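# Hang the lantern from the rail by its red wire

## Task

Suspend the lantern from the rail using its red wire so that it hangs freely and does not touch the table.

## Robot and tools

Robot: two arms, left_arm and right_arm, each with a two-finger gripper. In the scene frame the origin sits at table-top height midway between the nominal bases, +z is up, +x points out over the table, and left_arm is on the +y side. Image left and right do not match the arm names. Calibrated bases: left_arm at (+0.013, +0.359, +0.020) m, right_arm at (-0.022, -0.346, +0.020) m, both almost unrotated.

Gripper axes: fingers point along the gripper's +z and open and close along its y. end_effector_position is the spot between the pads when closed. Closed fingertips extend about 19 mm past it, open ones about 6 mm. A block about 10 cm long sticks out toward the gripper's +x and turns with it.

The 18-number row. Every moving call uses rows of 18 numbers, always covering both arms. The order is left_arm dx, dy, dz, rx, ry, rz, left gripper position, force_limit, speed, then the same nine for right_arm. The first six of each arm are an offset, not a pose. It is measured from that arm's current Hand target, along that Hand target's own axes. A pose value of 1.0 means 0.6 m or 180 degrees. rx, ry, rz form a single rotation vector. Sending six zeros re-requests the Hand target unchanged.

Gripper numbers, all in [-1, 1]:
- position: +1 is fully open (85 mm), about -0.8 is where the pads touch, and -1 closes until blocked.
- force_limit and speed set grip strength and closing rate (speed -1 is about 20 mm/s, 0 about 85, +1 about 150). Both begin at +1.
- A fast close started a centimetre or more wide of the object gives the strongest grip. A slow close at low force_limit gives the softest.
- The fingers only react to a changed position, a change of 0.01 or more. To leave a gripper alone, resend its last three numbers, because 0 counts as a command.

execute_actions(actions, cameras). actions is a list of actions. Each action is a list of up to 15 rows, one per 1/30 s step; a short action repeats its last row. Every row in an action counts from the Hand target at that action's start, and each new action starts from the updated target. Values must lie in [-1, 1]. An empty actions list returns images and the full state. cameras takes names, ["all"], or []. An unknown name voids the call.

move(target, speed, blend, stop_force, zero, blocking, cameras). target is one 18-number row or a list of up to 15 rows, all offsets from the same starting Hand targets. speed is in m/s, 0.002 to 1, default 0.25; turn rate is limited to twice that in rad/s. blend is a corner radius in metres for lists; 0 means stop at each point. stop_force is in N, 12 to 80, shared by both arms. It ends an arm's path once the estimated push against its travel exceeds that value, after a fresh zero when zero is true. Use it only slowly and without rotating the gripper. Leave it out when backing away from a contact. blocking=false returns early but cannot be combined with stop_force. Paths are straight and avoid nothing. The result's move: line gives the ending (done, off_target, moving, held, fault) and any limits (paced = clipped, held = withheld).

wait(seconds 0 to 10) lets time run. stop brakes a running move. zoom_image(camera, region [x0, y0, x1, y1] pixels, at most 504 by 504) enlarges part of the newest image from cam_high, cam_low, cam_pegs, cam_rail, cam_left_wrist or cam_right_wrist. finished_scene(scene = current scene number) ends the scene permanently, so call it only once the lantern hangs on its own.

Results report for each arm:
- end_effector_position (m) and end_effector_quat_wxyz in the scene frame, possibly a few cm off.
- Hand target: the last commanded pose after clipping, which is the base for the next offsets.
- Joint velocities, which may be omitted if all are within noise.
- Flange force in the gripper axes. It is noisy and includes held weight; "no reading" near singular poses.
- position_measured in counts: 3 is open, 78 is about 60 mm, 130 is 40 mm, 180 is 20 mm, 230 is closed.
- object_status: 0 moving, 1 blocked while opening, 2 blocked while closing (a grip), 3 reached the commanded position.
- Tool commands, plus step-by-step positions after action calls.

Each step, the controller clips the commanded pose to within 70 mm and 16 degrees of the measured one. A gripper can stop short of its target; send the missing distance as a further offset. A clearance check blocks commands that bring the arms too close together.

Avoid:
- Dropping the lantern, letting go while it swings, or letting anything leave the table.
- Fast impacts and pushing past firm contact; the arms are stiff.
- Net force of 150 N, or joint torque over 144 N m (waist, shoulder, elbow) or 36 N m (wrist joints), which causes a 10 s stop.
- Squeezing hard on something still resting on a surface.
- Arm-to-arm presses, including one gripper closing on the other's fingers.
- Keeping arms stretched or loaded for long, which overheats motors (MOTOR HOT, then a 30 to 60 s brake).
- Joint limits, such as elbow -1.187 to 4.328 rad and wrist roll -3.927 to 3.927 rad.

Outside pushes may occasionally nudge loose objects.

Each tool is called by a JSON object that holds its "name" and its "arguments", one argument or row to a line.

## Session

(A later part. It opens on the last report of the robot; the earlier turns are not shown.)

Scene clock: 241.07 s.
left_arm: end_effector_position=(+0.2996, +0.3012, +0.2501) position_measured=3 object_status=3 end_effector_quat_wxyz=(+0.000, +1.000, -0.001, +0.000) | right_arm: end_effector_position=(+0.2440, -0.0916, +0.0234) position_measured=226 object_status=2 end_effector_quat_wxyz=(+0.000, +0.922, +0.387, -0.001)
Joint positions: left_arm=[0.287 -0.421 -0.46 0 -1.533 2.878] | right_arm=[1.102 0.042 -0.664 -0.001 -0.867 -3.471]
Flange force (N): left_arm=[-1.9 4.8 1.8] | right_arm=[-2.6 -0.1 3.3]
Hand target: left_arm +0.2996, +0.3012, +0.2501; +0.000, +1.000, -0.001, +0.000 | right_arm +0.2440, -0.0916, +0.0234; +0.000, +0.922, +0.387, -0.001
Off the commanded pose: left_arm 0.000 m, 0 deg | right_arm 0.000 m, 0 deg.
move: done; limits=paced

{"name": "move", "arguments": {
  "target": [-0.119,0.205,0.15,0,0,0,1,1,1,0,0,0,0,0,0,-1,0.8,-1],
  "cameras": ["cam_left_wrist","cam_pegs","cam_right_wrist"]
}}

Scene clock: 246.50 s.
left_arm: end_effector_position=(+0.2281, +0.1782, +0.1602) position_measured=3 object_status=3 end_effector_quat_wxyz=(+0.000, +1.000, -0.001, +0.000) | right_arm: end_effector_position=(+0.2440, -0.0916, +0.0234) position_measured=226 object_status=2 end_effector_quat_wxyz=(+0.000, +0.922, +0.387, -0.001)
Joint positions: left_arm=[-0.192 -0.421 -0.672 0 -1.321 3.357] | right_arm=[1.102 0.042 -0.664 -0.001 -0.867 -3.471]
Flange force (N): left_arm=[-4.0 6.5 2.0] | right_arm=[-2.6 -0.3 3.3]
Hand target: left_arm +0.2281, +0.1782, +0.1602; +0.000, +1.000, -0.001, +0.000 | right_arm +0.2440, -0.0916, +0.0234; +0.000, +0.922, +0.387, -0.001
Off the commanded pose: left_arm 0.000 m, 0 deg | right_arm 0.000 m, 0 deg.
move: done
camera_calibration:
cam_left_wrist: T_world_to_cam=[[-0.0111573, -0.999682, 0.022613, 0.180667], [-0.934671, 0.0184627, 0.355034, 0.16793], [-0.355339, -0.0171745, -0.93458, 0.362114], [0, 0, 0, 1]] pos_world=[0.287649, 0.183728, 0.274718]
cam_right_wrist: T_world_to_cam=[[0.728187, -0.684865, 0.0265258, -0.231139], [-0.649145, -0.676758, 0.347288, 0.103299], [-0.219894, -0.27011, -0.937383, 0.185066], [0, 0, 0, 1]] pos_world=[0.276063, -0.0384019, 0.143734]
Images, in order (width x height): cam_pegs 672x504, cam_left_wrist 672x504, cam_right_wrist 672x504.

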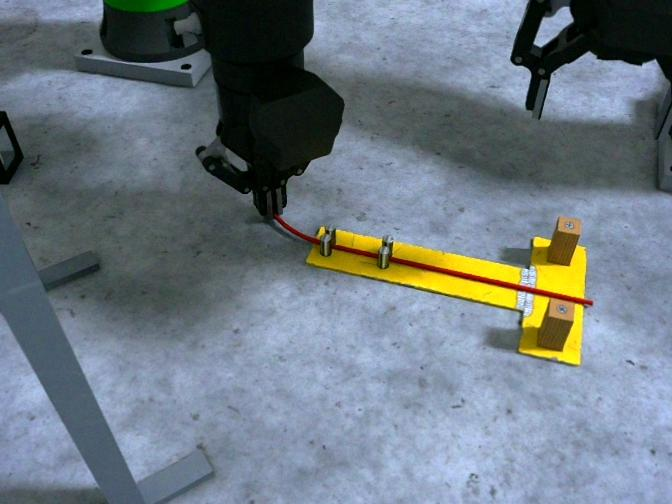

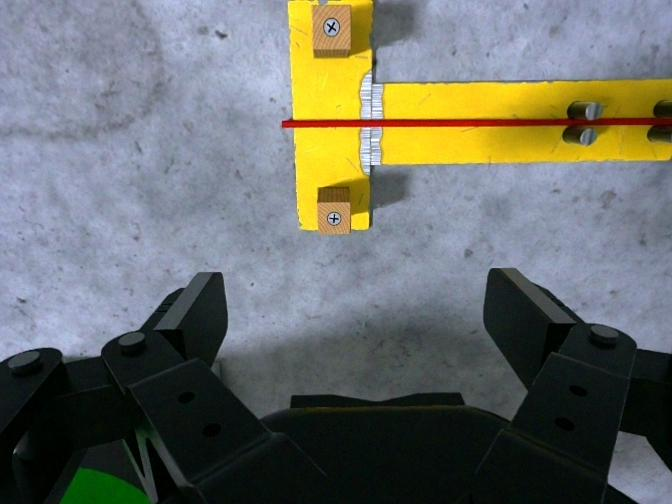

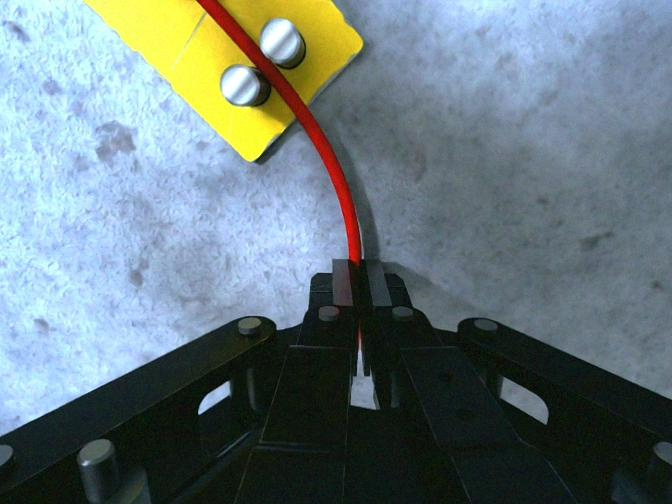

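{"name": "move", "arguments": {
  "target": [-0.0035,-0.0117,0.192,0,0,0,1,1,1,0,0,0,0,0,0,-1,0.8,-1],
  "cameras": ["cam_left_wrist","cam_pegs"],
  "speed": 0.12
}}

{"name": "zoom_image", "arguments": {
  "camera": "cam_pegs",
  "region": [430, 130, 650, 380]
}}

Scene clock: 260.43 s.
left_arm: end_effector_position=(+0.2260, +0.1854, +0.0450) position_measured=3 object_status=3 end_effector_quat_wxyz=(+0.000, +1.000, +0.000, +0.000) | right_arm: end_effector_position=(+0.2440, -0.0916, +0.0234) position_measured=226 object_status=2 end_effector_quat_wxyz=(+0.000, +0.922, +0.387, -0.001)
Joint positions: left_arm=[-0.166 -0.281 -0.878 0 -0.975 3.331] | right_arm=[1.102 0.042 -0.664 -0.001 -0.867 -3.471]
Flange force (N): left_arm=[-4.1 5.8 1.2] | right_arm=[-2.7 0.2 3.1]
Hand target: left_arm +0.2259, +0.1852, +0.0450; +0.000, +1.000, -0.001, +0.000 | right_arm +0.2440, -0.0916, +0.0234; +0.000, +0.922, +0.387, -0.001
Off the commanded pose: left_arm 0.000 m, 0 deg | right_arm 0.000 m, 0 deg.
move: done
camera_calibration:
cam_left_wrist: T_world_to_cam=[[-0.0111938, -0.999684, 0.0225199, 0.190372], [-0.93467, 0.0184637, 0.355036, 0.206736], [-0.355339, -0.0170745, -0.934581, 0.253808], [0, 0, 0, 1]] pos_world=[0.285549, 0.190828, 0.159518]
Images, in order (width x height): cam_pegs 672x504, cam_left_wrist 672x504.

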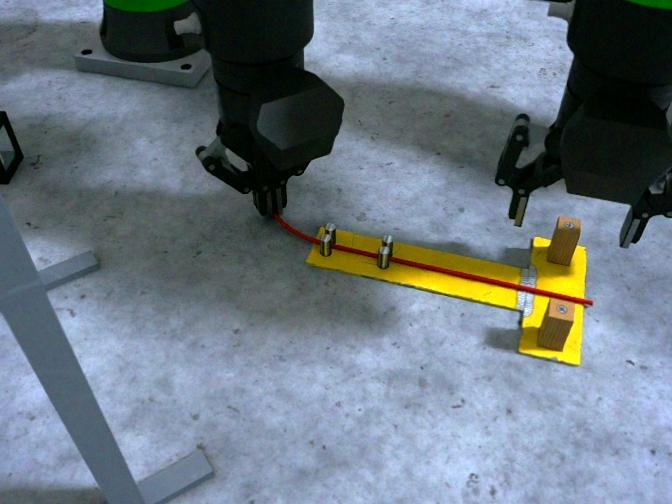

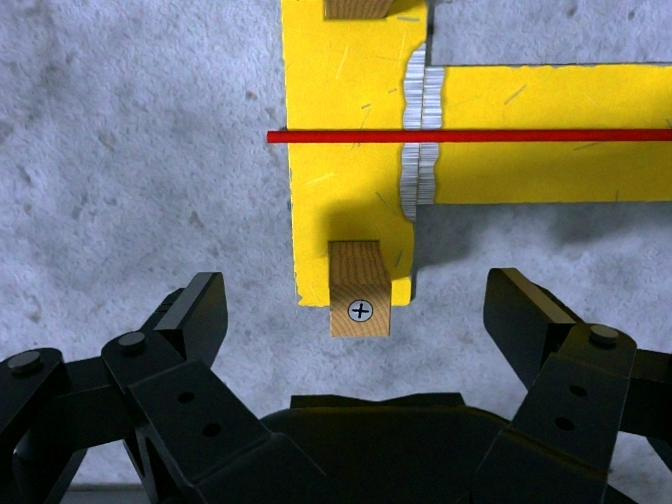

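Scaled by 2.016 from the camera's 672x504 image, which has a finer 960x720 frame.

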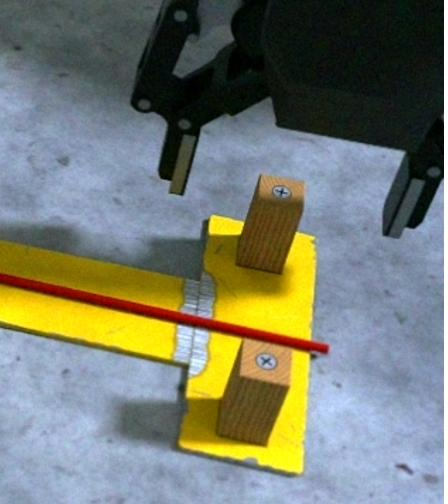

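{"name": "move", "arguments": {
  "target": [0,0,0.03,0,0,0,1,1,1,0,0,0,0,0,0,-1,0.8,-1],
  "cameras": ["cam_left_wrist","cam_pegs"],
  "speed": 0.02,
  "stop_force": 12
}}

{"name": "zoom_image", "arguments": {
  "camera": "cam_pegs",
  "region": [430, 130, 650, 380]
}}

Scene clock: 270.27 s.
left_arm: end_effector_position=(+0.2259, +0.1852, +0.0270) position_measured=3 object_status=3 end_effector_quat_wxyz=(+0.000, +1.000, -0.001, +0.000) | right_arm: end_effector_position=(+0.2440, -0.0916, +0.0234) position_measured=226 object_status=2 end_effector_quat_wxyz=(+0.000, +0.922, +0.387, -0.001)
Joint positions: left_arm=[-0.166 -0.24 -0.901 0 -0.911 3.331] | right_arm=[1.102 0.042 -0.664 -0.001 -0.867 -3.471]
Flange force (N): left_arm=[-5.0 4.6 0.1] | right_arm=[-2.7 -0.2 3.0]
Hand target: left_arm +0.2259, +0.1852, +0.0270; +0.000, +1.000, -0.001, +0.000 | right_arm +0.2440, -0.0916, +0.0234; +0.000, +0.922, +0.387, -0.001
Off the commanded pose: left_arm 0.000 m, 0 deg | right_arm 0.000 m, 0 deg.
move: done
camera_calibration:
cam_left_wrist: T_world_to_cam=[[-0.0111573, -0.999682, 0.022613, 0.190652], [-0.934671, 0.0184627, 0.355034, 0.213035], [-0.355339, -0.0171745, -0.93458, 0.236967], [0, 0, 0, 1]] pos_world=[0.285449, 0.190728, 0.141518]
Images, in order (width x height): cam_pegs 672x504, cam_left_wrist 672x504.

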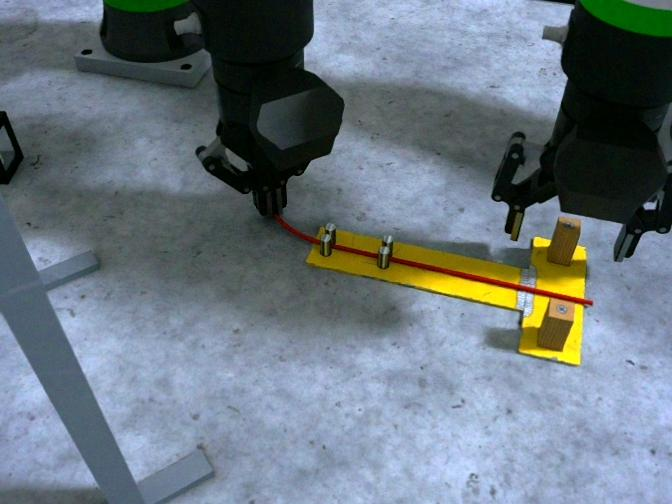

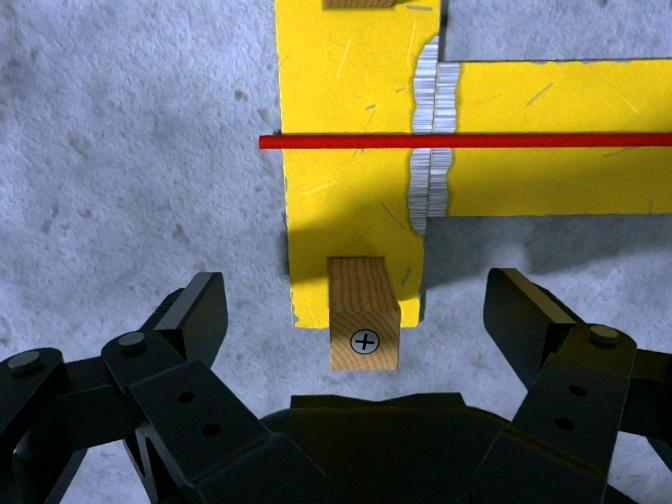

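Scaled by 2.016 from the camera's 672x504 image, which has a finer 960x720 frame.

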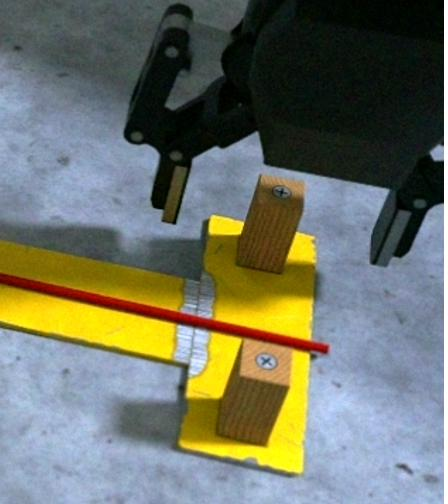

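{"name": "move", "arguments": {
  "target": [0,0,0,0,0,0,-1,0.2,-1,0,0,0,0,0,0,-1,0.8,-1],
  "cameras": ["cam_left_wrist","cam_pegs","cam_right_wrist"]
}}

Scene clock: 279.73 s.
left_arm: end_effector_position=(+0.2259, +0.1852, +0.0270) position_measured=182 object_status=0 end_effector_quat_wxyz=(+0.000, +1.000, -0.001, +0.000) | right_arm: end_effector_position=(+0.2440, -0.0916, +0.0234) position_measured=226 object_status=2 end_effector_quat_wxyz=(+0.000, +0.922, +0.387, -0.001)
Joint positions: left_arm=[-0.166 -0.24 -0.901 0 -0.911 3.331] | right_arm=[1.102 0.042 -0.664 -0.001 -0.867 -3.471]
Flange force (N): left_arm=[-10.5 -0.5 -33.4] | right_arm=[-1.7 -1.0 2.8]
Hand target: left_arm +0.2259, +0.1852, +0.0270; +0.000, +1.000, -0.001, +0.000 | right_arm +0.2440, -0.0916, +0.0234; +0.000, +0.922, +0.387, -0.001
Off the commanded pose: left_arm 0.000 m, 0 deg | right_arm 0.000 m, 0 deg.
move: done
camera_calibration:
cam_left_wrist: T_world_to_cam=[[-0.0112498, -0.99968, 0.0226492, 0.190673], [-0.934636, 0.0185635, 0.35512, 0.212994], [-0.355427, -0.0171737, -0.934546, 0.236987], [0, 0, 0, 1]] pos_world=[0.285449, 0.190728, 0.141518]
cam_right_wrist: T_world_to_cam=[[0.728171, -0.684885, 0.0264609, -0.231199], [-0.649169, -0.676784, 0.347192, 0.103383], [-0.219878, -0.269993, -0.937421, 0.185094], [0, 0, 0, 1]] pos_world=[0.276163, -0.0384024, 0.143735]
Images, in order (width x height): cam_pegs 672x504, cam_left_wrist 672x504, cam_right_wrist 672x504.

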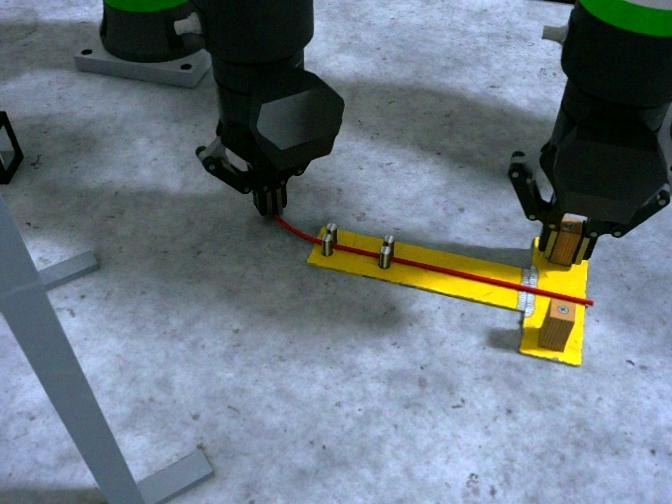

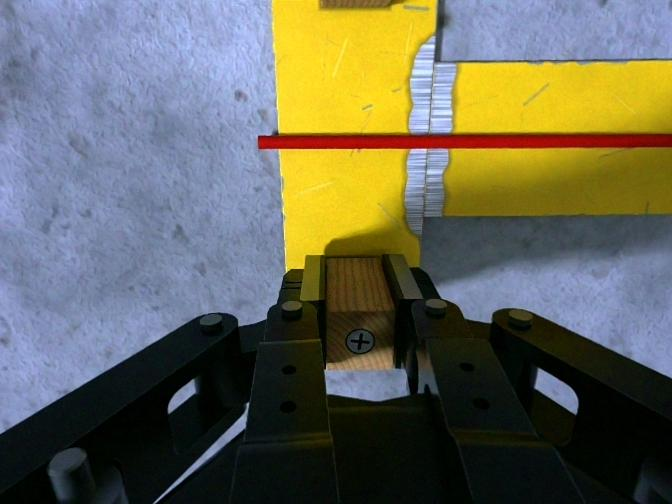

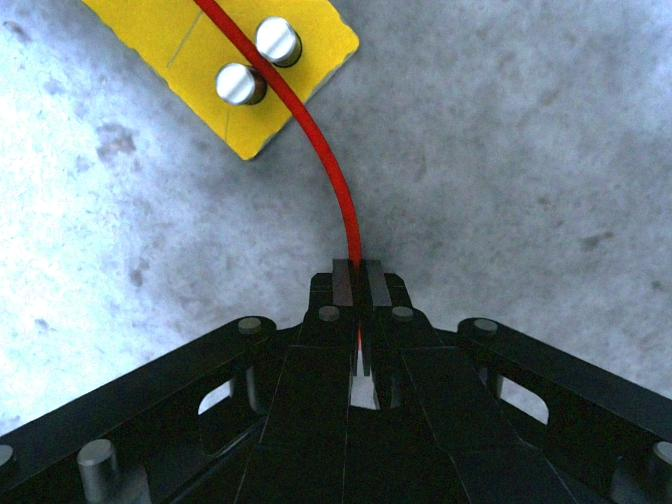

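{"name": "move", "arguments": {
  "target": [
    [0,0,-0.0025,0,0,0,-1,0.2,-1,0,0,0,0,0,0,-0.4,0.8,-1],
    [0,0,-0.0025,0,0,0,-1,0.2,-1,0,0,-0.12,0,0,0,-0.4,0.8,-1],
    [0,0,-0.0025,0,0,0,-1,0.2,-1,0,0,-0.12,0,0,-0.5,-0.4,0.8,-1],
    [0,0,-0.0025,0,0,0,-1,0.2,-1,0,0,-0.12,0,0,-0.99,-0.4,0.8,-1]
  ],
  "cameras": ["cam_pegs","cam_right_wrist","cam_left_wrist"],
  "speed": [0.02,0.1,0.5,0.5]
}}

Scene clock: 292.00 s.
left_arm: end_effector_position=(+0.2259, +0.1853, +0.0285) position_measured=182 object_status=2 end_effector_quat_wxyz=(+0.000, +1.000, -0.001, +0.000) | right_arm: end_effector_position=(+0.2441, -0.0915, +0.0954) position_measured=179 object_status=3 end_effector_quat_wxyz=(-0.001, -0.372, +0.928, +0.000)
Joint positions: left_arm=[-0.166 -0.244 -0.899 0 -0.916 3.331] | right_arm=[1.101 -0.081 -0.58 -0.001 -1.073 -0.361]
Flange force (N): left_arm=[-4.9 4.8 2.8] | right_arm=[1.2 -0.1 3.0]
Hand target: left_arm +0.2259, +0.1852, +0.0285; +0.000, +1.000, -0.001, +0.000 | right_arm +0.2441, -0.0915, +0.0954; -0.001, -0.372, +0.928, +0.000
Off the commanded pose: left_arm 0.000 m, 0 deg | right_arm 0.000 m, 0 deg.
move: done
camera_calibration:
cam_left_wrist: T_world_to_cam=[[-0.0112509, -0.99968, 0.0226481, 0.19064], [-0.93467, 0.0185626, 0.355033, 0.212483], [-0.35534, -0.0171741, -0.93458, 0.238369], [0, 0, 0, 1]] pos_world=[0.285449, 0.190728, 0.143018]
cam_right_wrist: T_world_to_cam=[[-0.706208, 0.70751, 0.0264587, 0.244472], [0.670918, 0.656811, 0.344194, -0.121372], [0.226142, 0.260824, -0.938526, 0.192454], [0, 0, 0, 1]] pos_world=[0.210557, -0.143444, 0.21593]
Images, in order (width x height): cam_pegs 672x504, cam_left_wrist 672x504, cam_right_wrist 672x504.

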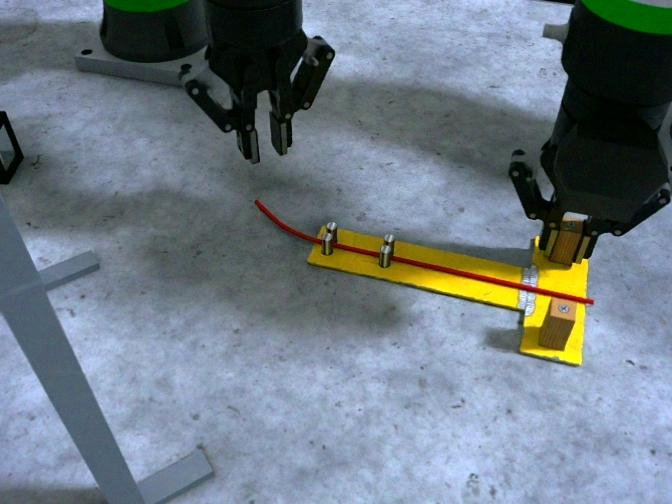

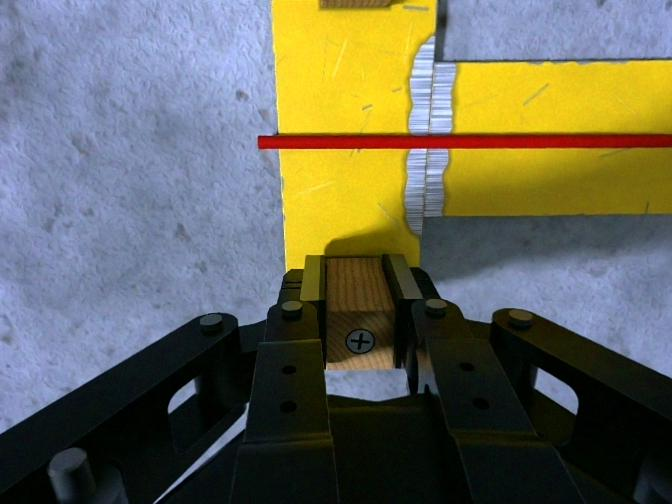

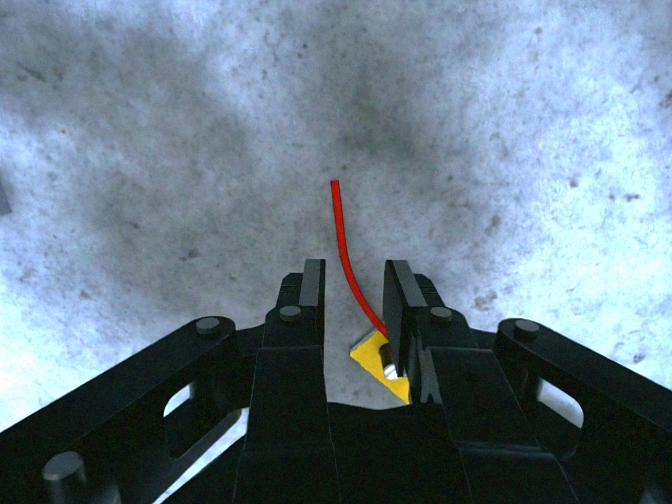

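{"name": "move", "arguments": {
  "target": [
    [0,0,0,0,0,0,-1,0.2,-1,0,-0.006,0,0,0,-0.039,-0.4,0.8,-1],
    [0,0,0,0,0,0,-1,0.2,-1,0,-0.006,0.1215,0,0,-0.039,-0.4,0.8,-1]
  ],
  "cameras": ["cam_pegs","cam_right_wrist"],
  "speed": 0.08
}}

Scene clock: 312.53 s.
left_arm: end_effector_position=(+0.2259, +0.1852, +0.0285) position_measured=182 object_status=2 end_effector_quat_wxyz=(+0.000, +1.000, -0.001, +0.000) | right_arm: end_effector_position=(+0.2464, -0.0942, +0.0225) position_measured=179 object_status=3 end_effector_quat_wxyz=(-0.001, -0.428, +0.904, +0.000)
Joint positions: left_arm=[-0.166 -0.244 -0.899 0 -0.916 3.331] | right_arm=[1.092 0.043 -0.665 -0.001 -0.864 -0.229]
Flange force (N): left_arm=[-5.2 4.3 2.3] | right_arm=[1.6 0.7 3.0]
Hand target: left_arm +0.2259, +0.1852, +0.0285; +0.000, +1.000, -0.001, +0.000 | right_arm +0.2465, -0.0942, +0.0225; -0.001, -0.428, +0.904, +0.000
Off the commanded pose: left_arm 0.000 m, 0 deg | right_arm 0.000 m, 0 deg.
move: done
camera_calibration:
cam_right_wrist: T_world_to_cam=[[-0.787344, 0.615934, 0.0267347, 0.261339], [0.585714, 0.733772, 0.344264, -0.0679187], [0.192427, 0.286713, -0.938492, 0.134933], [0, 0, 0, 1]] pos_world=[0.21958, -0.149818, 0.143029]
Images, in order (width x height): cam_pegs 672x504, cam_right_wrist 672x504.

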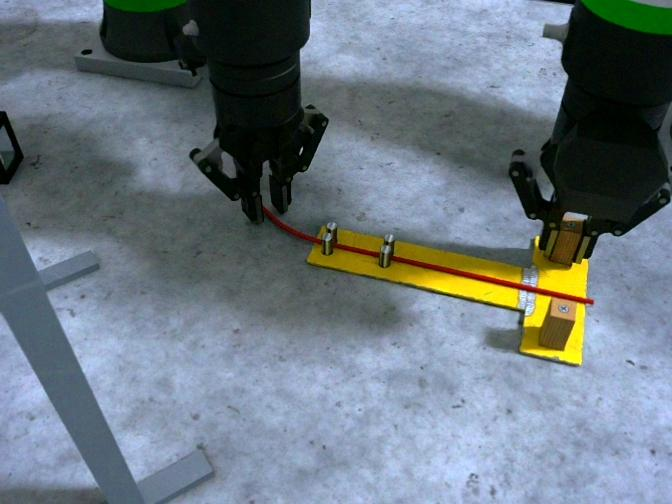

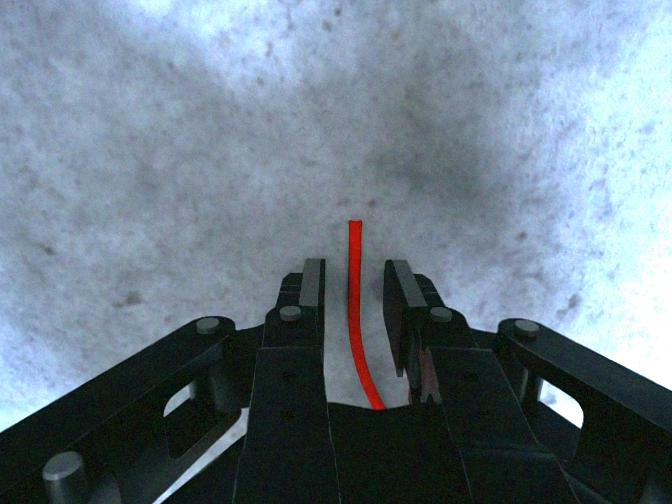

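{"name": "move", "arguments": {
  "target": [0,0,0,0,0,0,-1,0.2,-1,0,0,0,0,0,0,-1,0.8,-1]
}}

{"name": "move", "arguments": {
  "target": [
    [0,0,0,0,0,0,-1,0.2,-1,-0.003,0.048,-0.002,0,0,0.144,-1,0.8,-1],
    [0,0,0,0,0,0,-1,0.2,-1,-0.020,0.084,-0.002,0,0,0.283,-1,0.8,-1],
    [0,0,0,0,0,0,-1,0.2,-1,-0.046,0.108,-0.002,0,0,0.422,-1,0.8,-1]
  ],
  "cameras": ["cam_pegs","cam_right_wrist","cam_left_wrist"],
  "speed": 0.06,
  "blend": 0.005
}}

Scene clock: 342.07 s.
left_arm: end_effector_position=(+0.2259, +0.1852, +0.0285) position_measured=182 object_status=2 end_effector_quat_wxyz=(+0.000, +1.000, -0.001, +0.000) | right_arm: end_effector_position=(+0.2465, -0.0942, +0.0225) position_measured=227 object_status=0 end_effector_quat_wxyz=(-0.001, -0.428, +0.904, +0.000)
Joint positions: left_arm=[-0.166 -0.244 -0.899 0 -0.916 3.331] | right_arm=[1.092 0.043 -0.665 -0.001 -0.864 -0.229]
Flange force (N): left_arm=[-5.3 4.5 2.1] | right_arm=[1.6 0.4 1.4]
Hand target: left_arm +0.2259, +0.1852, +0.0285; +0.000, +1.000, -0.001, +0.000 | right_arm +0.2465, -0.0942, +0.0225; -0.001, -0.428, +0.904, +0.000
Off the commanded pose: left_arm 0.000 m, 0 deg | right_arm 0.000 m, 0 deg.
move: done

Scene clock: 352.33 s.
left_arm: end_effector_position=(+0.2259, +0.1852, +0.0285) position_measured=182 object_status=2 end_effector_quat_wxyz=(+0.000, +1.000, -0.001, +0.000) | right_arm: end_effector_position=(+0.2141, -0.0381, +0.0236) position_measured=227 object_status=2 end_effector_quat_wxyz=(-0.001, +0.155, +0.988, -0.001)
Joint positions: left_arm=[-0.166 -0.244 -0.899 0 -0.916 3.331] | right_arm=[1.236 0.09 -0.61 -0.001 -0.872 -1.569]
Flange force (N): left_arm=[-3.1 2.3 2.1] | right_arm=[1.6 -4.1 3.0]
Hand target: left_arm +0.2259, +0.1852, +0.0285; +0.000, +1.000, -0.001, +0.000 | right_arm +0.2141, -0.0381, +0.0237; +0.000, +0.155, +0.988, -0.001 (not the last commanded pose)
Off the commanded pose: left_arm 0.000 m, 0 deg | right_arm 0.006 m, 7 deg.
move: off_target (right_arm; path cut at 10 s); path passed 2 of 3 targets
camera_calibration:
cam_left_wrist: T_world_to_cam=[[-0.0112509, -0.99968, 0.0226481, 0.19064], [-0.93467, 0.0185626, 0.355033, 0.212483], [-0.35534, -0.0171741, -0.93458, 0.238369], [0, 0, 0, 1]] pos_world=[0.285449, 0.190728, 0.143018]
cam_right_wrist: T_world_to_cam=[[0.286092, 0.957874, 0.0250724, -0.015477], [0.896864, -0.276897, 0.34491, -0.195638], [0.337323, -0.0761894, -0.938301, 0.0812886], [0, 0, 0, 1]] pos_world=[0.152468, -0.0331535, 0.144139]
Images, in order (width x height): cam_pegs 672x504, cam_left_wrist 672x504, cam_right_wrist 672x504.

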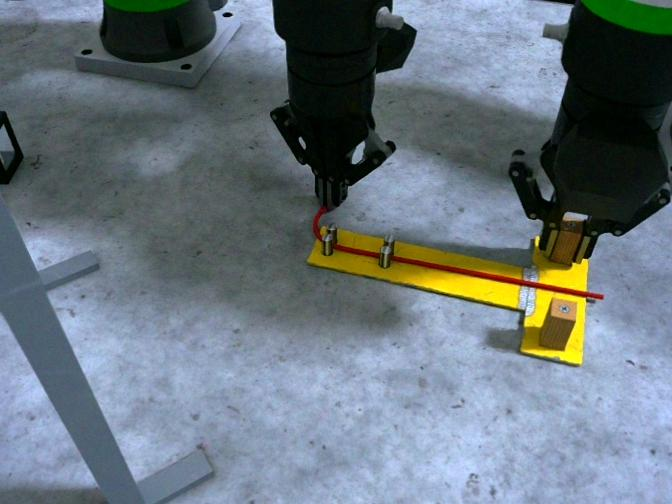

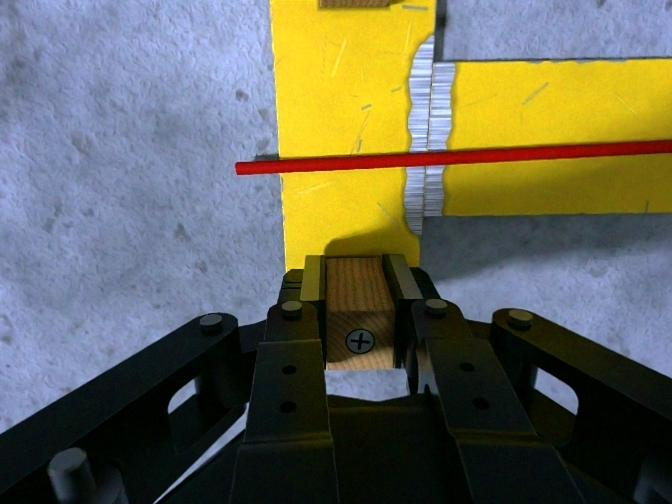

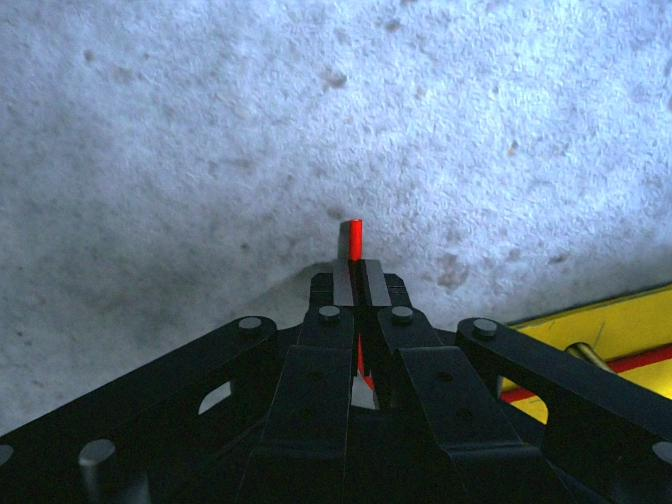

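{"name": "move", "arguments": {
  "target": [
    [0,0,0,0,0,0,-1,0.2,-1,0.011,0.051,0,0,0,0.178,-1,0.8,-1],
    [0,0,0,0,0,0,-1,0.2,-1,0.005,0.082,0,0,0,0.289,-1,0.8,-1]
  ],
  "cameras": ["cam_pegs"],
  "speed": 0.06,
  "blend": 0.005
}}

{"name": "zoom_image", "arguments": {
  "camera": "cam_pegs",
  "region": [270, 130, 490, 320]
}}

Scene clock: 370.00 s.
left_arm: end_effector_position=(+0.2259, +0.1852, +0.0285) position_measured=182 object_status=2 end_effector_quat_wxyz=(+0.000, +1.000, -0.001, +0.000) | right_arm: end_effector_position=(+0.2264, +0.0097, +0.0236) position_measured=227 object_status=2 end_effector_quat_wxyz=(+0.000, +0.573, +0.820, -0.001)
Joint positions: left_arm=[-0.166 -0.244 -0.899 0 -0.916 3.331] | right_arm=[1.243 0.197 -0.485 -0.001 -0.89 -2.485]
Flange force (N): left_arm=[-9.4 -8.5 1.8] | right_arm=[-14.8 -1.5 2.8]
Hand target: left_arm +0.2259, +0.1852, +0.0285; +0.000, +1.000, -0.001, +0.000 | right_arm +0.2264, +0.0097, +0.0236; +0.000, +0.573, +0.820, -0.001
Off the commanded pose: left_arm 0.000 m, 0 deg | right_arm 0.000 m, 0 deg.
move: done
Images, in order (width x height): cam_pegs 672x504.

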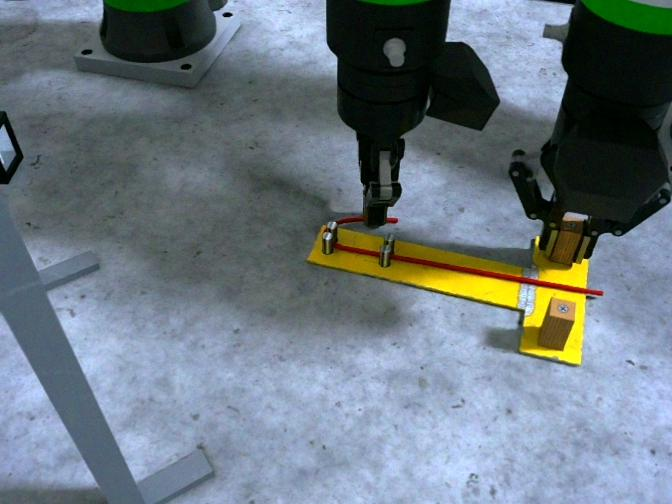

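Scaled by 2.291 from the camera's 672x504 image, which has a finer 960x720 frame.

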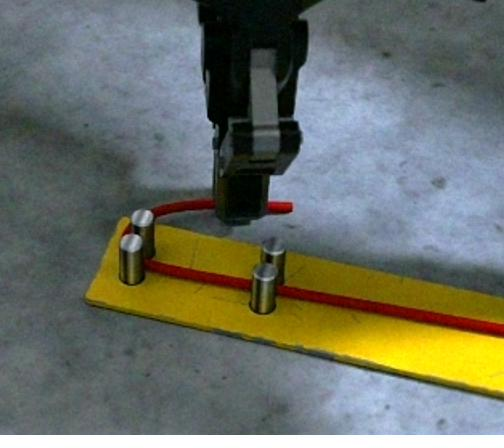

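{"name": "move", "arguments": {
  "target": [
    [0,0,0,0,0,0,-1,0.2,-1,0.003,-0.015,0,0,0,-0.055,-1,0.8,-1],
    [0,0,0,0,0,0,-1,0.2,-1,-0.154,-0.072,0,0,0,-0.055,-1,0.8,-1]
  ],
  "cameras": ["cam_pegs","cam_left_wrist"],
  "speed": 0.04
}}

Scene clock: 403.57 s.
left_arm: end_effector_position=(+0.2259, +0.1852, +0.0285) position_measured=182 object_status=2 end_effector_quat_wxyz=(+0.000, +1.000, -0.001, +0.000) | right_arm: end_effector_position=(+0.2176, -0.0919, +0.0237) position_measured=227 object_status=2 end_effector_quat_wxyz=(+0.000, +0.500, +0.866, -0.001)
Joint positions: left_arm=[-0.166 -0.244 -0.899 0 -0.916 3.331] | right_arm=[1.174 -0.008 -0.713 -0.001 -0.867 -2.243]
Flange force (N): left_arm=[-4.8 4.9 2.5] | right_arm=[-0.6 -1.4 3.1]
Hand target: left_arm +0.2259, +0.1852, +0.0285; +0.000, +1.000, -0.001, +0.000 | right_arm +0.2176, -0.0919, +0.0237; +0.000, +0.500, +0.866, -0.001
Off the commanded pose: left_arm 0.000 m, 0 deg | right_arm 0.000 m, 0 deg.
move: done
camera_calibration:
cam_left_wrist: T_world_to_cam=[[-0.0112509, -0.99968, 0.0226481, 0.19064], [-0.93467, 0.0185626, 0.355033, 0.212483], [-0.35534, -0.0171741, -0.93458, 0.238369], [0, 0, 0, 1]] pos_world=[0.285449, 0.190728, 0.143018]
Images, in order (width x height): cam_pegs 672x504, cam_left_wrist 672x504.

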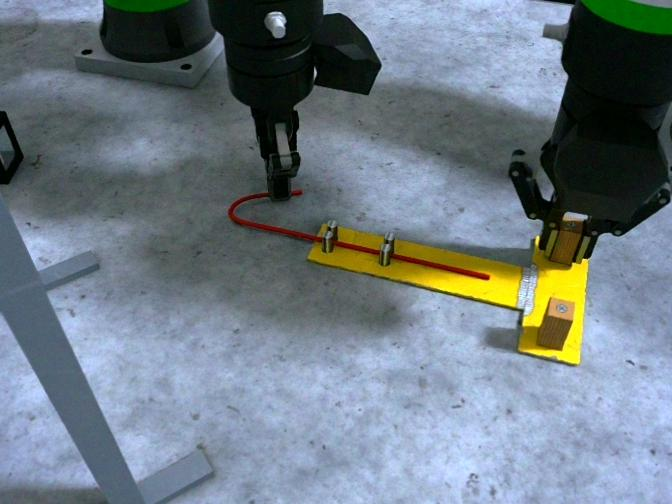

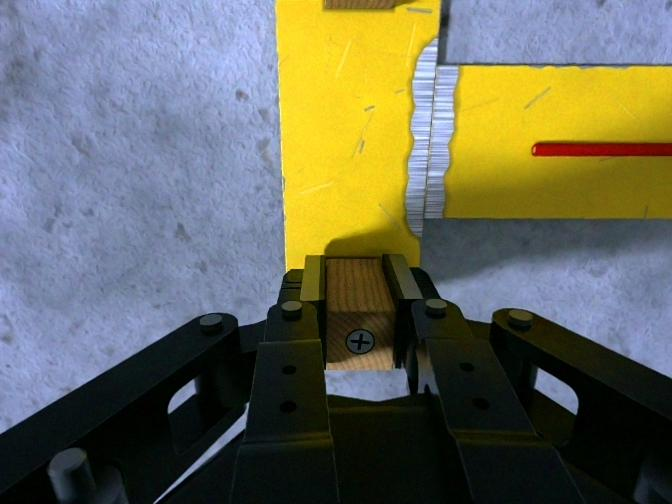

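{"name": "move", "arguments": {
  "target": [
    [0,0,-0.003,0,0,0,0.3,0.2,-0.5,0,0,0,0,0,0,-1,0.8,-1],
    [0,0,-0.15,0,0,0,0.3,0.2,-0.5,0,0,0,0,0,0,-1,0.8,-1],
    [0,0,-0.15,0,0,0.5,0.3,0.2,-0.5,0,0,0,0,0,0,-1,0.8,-1],
    [0,0,-0.15,0,0,0.9,0.3,0.2,-0.5,0,0,0,0,0,0,-1,0.8,-1]
  ],
  "speed": [0.03,0.1,0.6,0.6]
}}

{"name": "move", "arguments": {
  "target": [
    [0,0,0,0,0,0.6,0.3,0.2,-0.5,0,0,0,0,0,0,-1,0.8,-1]
  ],
  "speed": 0.5
}}

{"name": "move", "arguments": {
  "target": [
    [0,0,0,0,-0.194,0,0.3,0.2,-0.5,0,0,0,0,0,0,-1,0.8,-1]
  ],
  "cameras": ["cam_pegs","cam_left_wrist","cam_rail"]
}}

Scene clock: 433.37 s.
left_arm: end_effector_position=(+0.2259, +0.1853, +0.1185) position_measured=91 object_status=3 end_effector_quat_wxyz=(+0.000, -0.156, +0.988, +0.000) | right_arm: end_effector_position=(+0.2176, -0.0919, +0.0237) position_measured=227 object_status=2 end_effector_quat_wxyz=(+0.000, +0.500, +0.866, -0.001)
Joint positions: left_arm=[-0.166 -0.402 -0.762 0 -1.211 0.504] | right_arm=[1.174 -0.008 -0.713 -0.001 -0.867 -2.243]
Flange force (N): left_arm=[5.4 -3.5 1.5] | right_arm=[-0.2 -1.4 3.2]
Hand target: left_arm +0.2259, +0.1853, +0.1185; +0.000, -0.156, +0.988, +0.000 | right_arm +0.2176, -0.0919, +0.0237; +0.000, +0.500, +0.866, -0.001
Off the commanded pose: left_arm 0.000 m, 0 deg | right_arm 0.000 m, 0 deg.
move: done

Scene clock: 435.87 s.
left_arm: end_effector_position=(+0.2259, +0.1853, +0.1185) position_measured=91 object_status=3 end_effector_quat_wxyz=(+0.000, +0.707, +0.707, +0.000) | right_arm: end_effector_position=(+0.2176, -0.0919, +0.0237) position_measured=227 object_status=2 end_effector_quat_wxyz=(+0.000, +0.500, +0.866, -0.001)
Joint positions: left_arm=[-0.166 -0.402 -0.762 0 -1.211 -1.381] | right_arm=[1.174 -0.008 -0.713 -0.001 -0.867 -2.243]
Flange force (N): left_arm=[-5.9 -3.8 1.5] | right_arm=[-0.3 -2.1 3.1]
Hand target: left_arm +0.2259, +0.1853, +0.1185; +0.000, +0.707, +0.707, +0.000 | right_arm +0.2176, -0.0919, +0.0237; +0.000, +0.500, +0.866, -0.001
Off the commanded pose: left_arm 0.000 m, 0 deg | right_arm 0.000 m, 0 deg.
move: done

Scene clock: 437.60 s.
left_arm: end_effector_position=(+0.2271, +0.1848, +0.1194) position_measured=91 object_status=3 end_effector_quat_wxyz=(+0.164, +0.687, +0.689, -0.163) | right_arm: end_effector_position=(+0.2176, -0.0919, +0.0237) position_measured=227 object_status=2 end_effector_quat_wxyz=(+0.000, +0.500, +0.866, -0.001)
Joint positions: left_arm=[0.445 -0.584 -1.062 0.439 -1.319 -2.149] | right_arm=[1.174 -0.008 -0.713 -0.001 -0.867 -2.243]
Flange force (N): left_arm=no reading | right_arm=[-0.2 -1.6 3.1]
Hand target: left_arm +0.2271, +0.1848, +0.1194; +0.164, +0.687, +0.689, -0.163 (not the last commanded pose) | right_arm +0.2176, -0.0919, +0.0237; +0.000, +0.500, +0.866, -0.001
Off the commanded pose: left_arm 0.002 m, 8 deg | right_arm 0.000 m, 0 deg.
move: held (left_arm; a check stopped the path); limits=held
pose unreachable (left arm): on one or more control steps of this call, first in action 0 (counted from 0), this arm could not follow its commanded pose, so it was not sent that pose on those steps. It may still have moved: this result reports where it is.
cause: moving toward the commanded pose would bring two parts of the arm too close to each other (its gripper and another part of the arm, with joints 3 (elbow) to 6 (wrist roll) between them, 12 mm apart when it was first held).
camera_calibration:
cam_left_wrist: T_world_to_cam=[[0.999665, 0.00345949, 0.0256514, -0.227203], [-0.0165735, -0.675672, 0.737016, 0.0554794], [0.0198816, -0.737194, -0.675388, 0.340654], [0, 0, 0, 1]] pos_world=[0.221274, 0.2894, 0.195013]
Images, in order (width x height): cam_pegs 672x504, cam_rail 672x504, cam_left_wrist 672x504.

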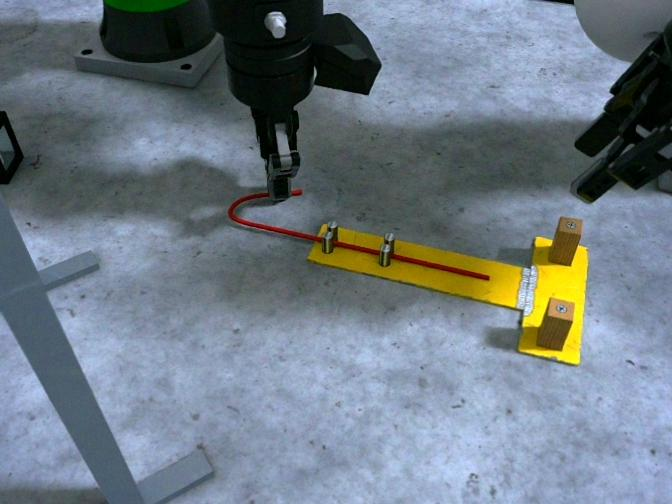

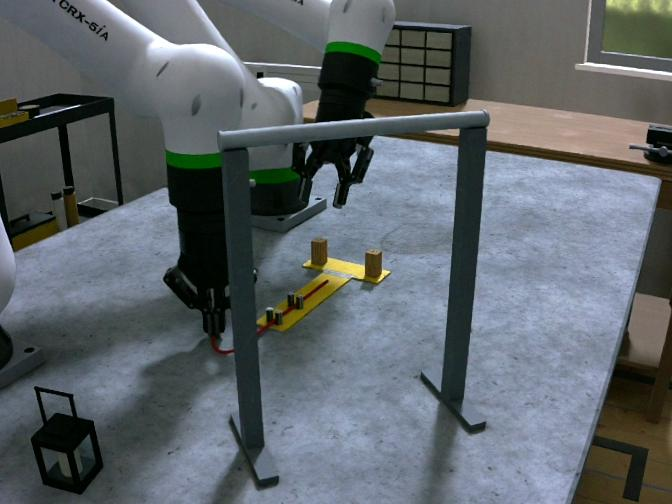

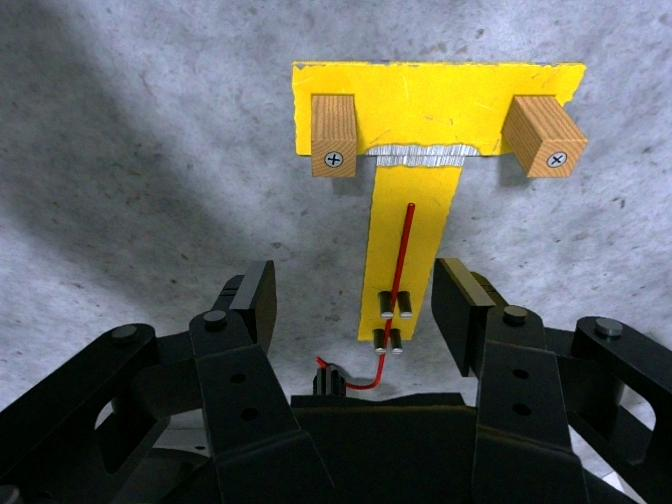

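{"name": "move", "arguments": {
  "target": [
    [0.066,0.1645,-0.016,0,0,0,0.3,0.2,-0.5,0,0,0,0,0,0,-1,0.8,-1]
  ],
  "cameras": ["cam_pegs","cam_left_wrist","cam_rail"],
  "speed": 0.12
}}

Scene clock: 449.87 s.
left_arm: end_effector_position=(+0.3257, +0.2247, +0.1103) position_measured=91 object_status=3 end_effector_quat_wxyz=(+0.164, +0.687, +0.689, -0.163) | right_arm: end_effector_position=(+0.2176, -0.0919, +0.0237) position_measured=227 object_status=2 end_effector_quat_wxyz=(+0.000, +0.500, +0.866, -0.001)
Joint positions: left_arm=[0.425 -0.212 -0.871 0.472 -1.149 -2.217] | right_arm=[1.174 -0.008 -0.713 -0.001 -0.867 -2.243]
Flange force (N): left_arm=[-4.9 0.1 5.5] | right_arm=[-0.7 -1.3 3.3]
Hand target: left_arm +0.3257, +0.2247, +0.1102; +0.164, +0.687, +0.689, -0.163 | right_arm +0.2176, -0.0919, +0.0237; +0.000, +0.500, +0.866, -0.001
Off the commanded pose: left_arm 0.000 m, 0 deg | right_arm 0.000 m, 0 deg.
move: done
camera_calibration:
cam_left_wrist: T_world_to_cam=[[0.999663, 0.00339164, 0.0257248, -0.325663], [-0.0166735, -0.675672, 0.737014, 0.090953], [0.0198812, -0.737195, -0.675388, 0.361968], [0, 0, 0, 1]] pos_world=[0.319874, 0.3294, 0.185813]
Images, in order (width x height): cam_pegs 672x504, cam_rail 672x504, cam_left_wrist 672x504.

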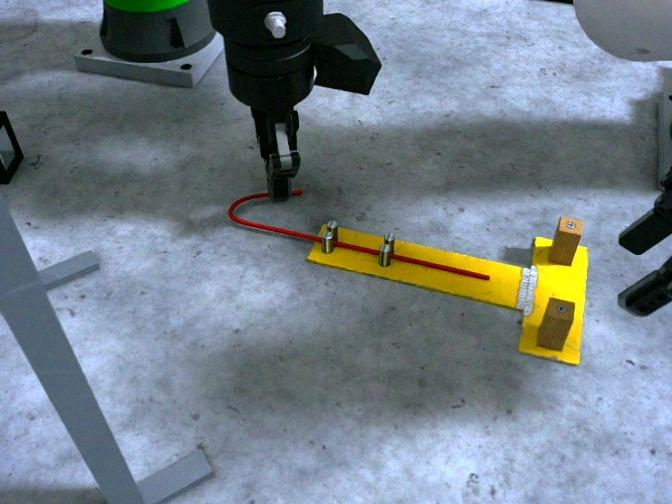

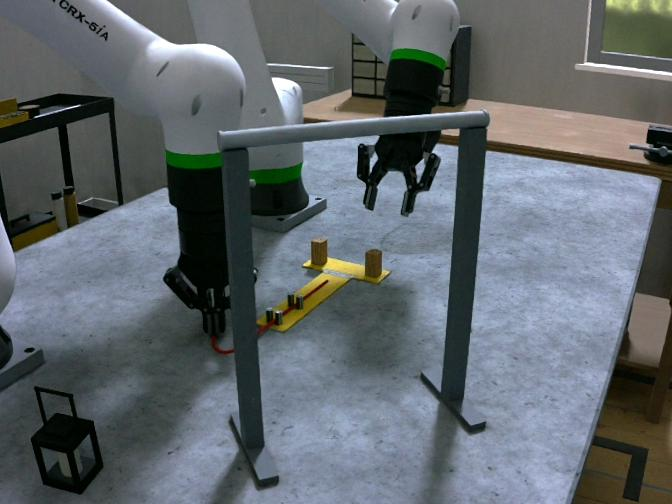

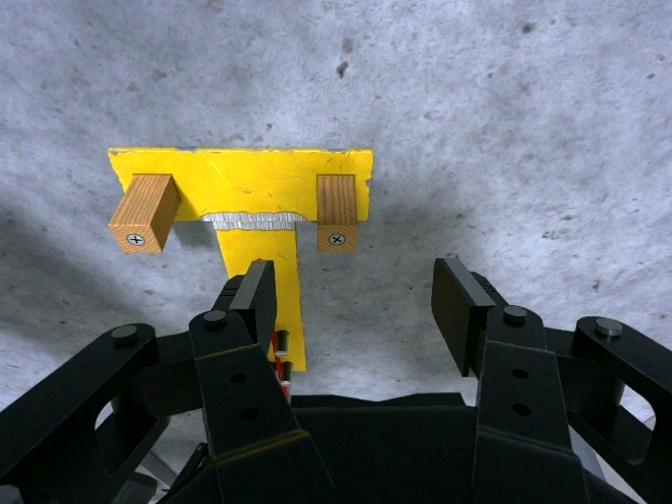

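{"name": "move", "arguments": {
  "target": [
    [0,-0.009,0.13,0,0,0,0.3,0.2,-0.5,0,0,0,0,0,0,-1,0.8,-1]
  ],
  "cameras": ["cam_pegs","cam_left_wrist"],
  "speed": 0.04,
  "stop_force": 15
}}

Scene clock: 456.70 s.
left_arm: end_effector_position=(+0.3205, +0.1896, +0.0406) position_measured=91 object_status=3 end_effector_quat_wxyz=(+0.164, +0.687, +0.689, -0.163) | right_arm: end_effector_position=(+0.2176, -0.0919, +0.0237) position_measured=227 object_status=2 end_effector_quat_wxyz=(+0.000, +0.500, +0.866, -0.001)
Joint positions: left_arm=[0.288 -0.082 -0.99 0.596 -0.885 -2.267] | right_arm=[1.174 -0.008 -0.713 -0.001 -0.867 -2.243]
Flange force (N): left_arm=[-5.4 -2.5 5.1] | right_arm=[-0.3 -1.5 3.0]
Hand target: left_arm +0.3205, +0.1896, +0.0406; +0.164, +0.687, +0.689, -0.163 | right_arm +0.2176, -0.0919, +0.0237; +0.000, +0.500, +0.866, -0.001
Off the commanded pose: left_arm 0.000 m, 0 deg | right_arm 0.000 m, 0 deg.
move: done
camera_calibration:
cam_left_wrist: T_world_to_cam=[[0.999665, 0.00345949, 0.0256514, -0.318465], [-0.0165735, -0.675672, 0.737016, 0.118487], [0.0198816, -0.737194, -0.675388, 0.289123], [0, 0, 0, 1]] pos_world=[0.314574, 0.2943, 0.116113]
Images, in order (width x height): cam_pegs 672x504, cam_left_wrist 672x504.

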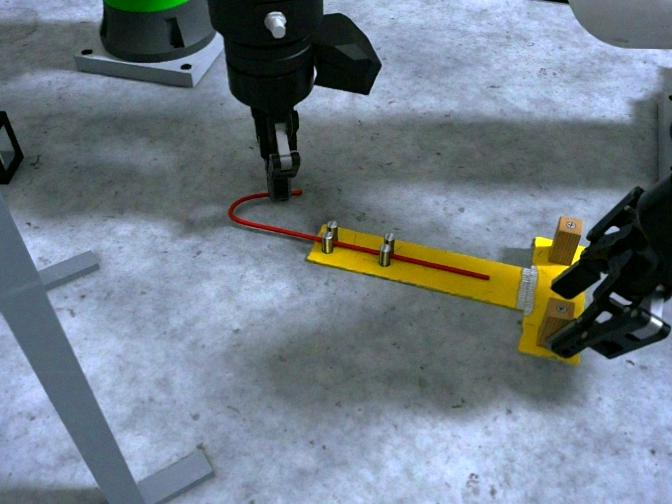

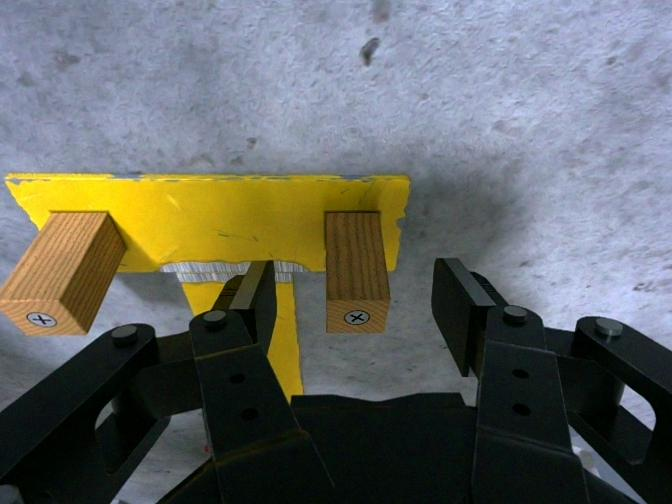

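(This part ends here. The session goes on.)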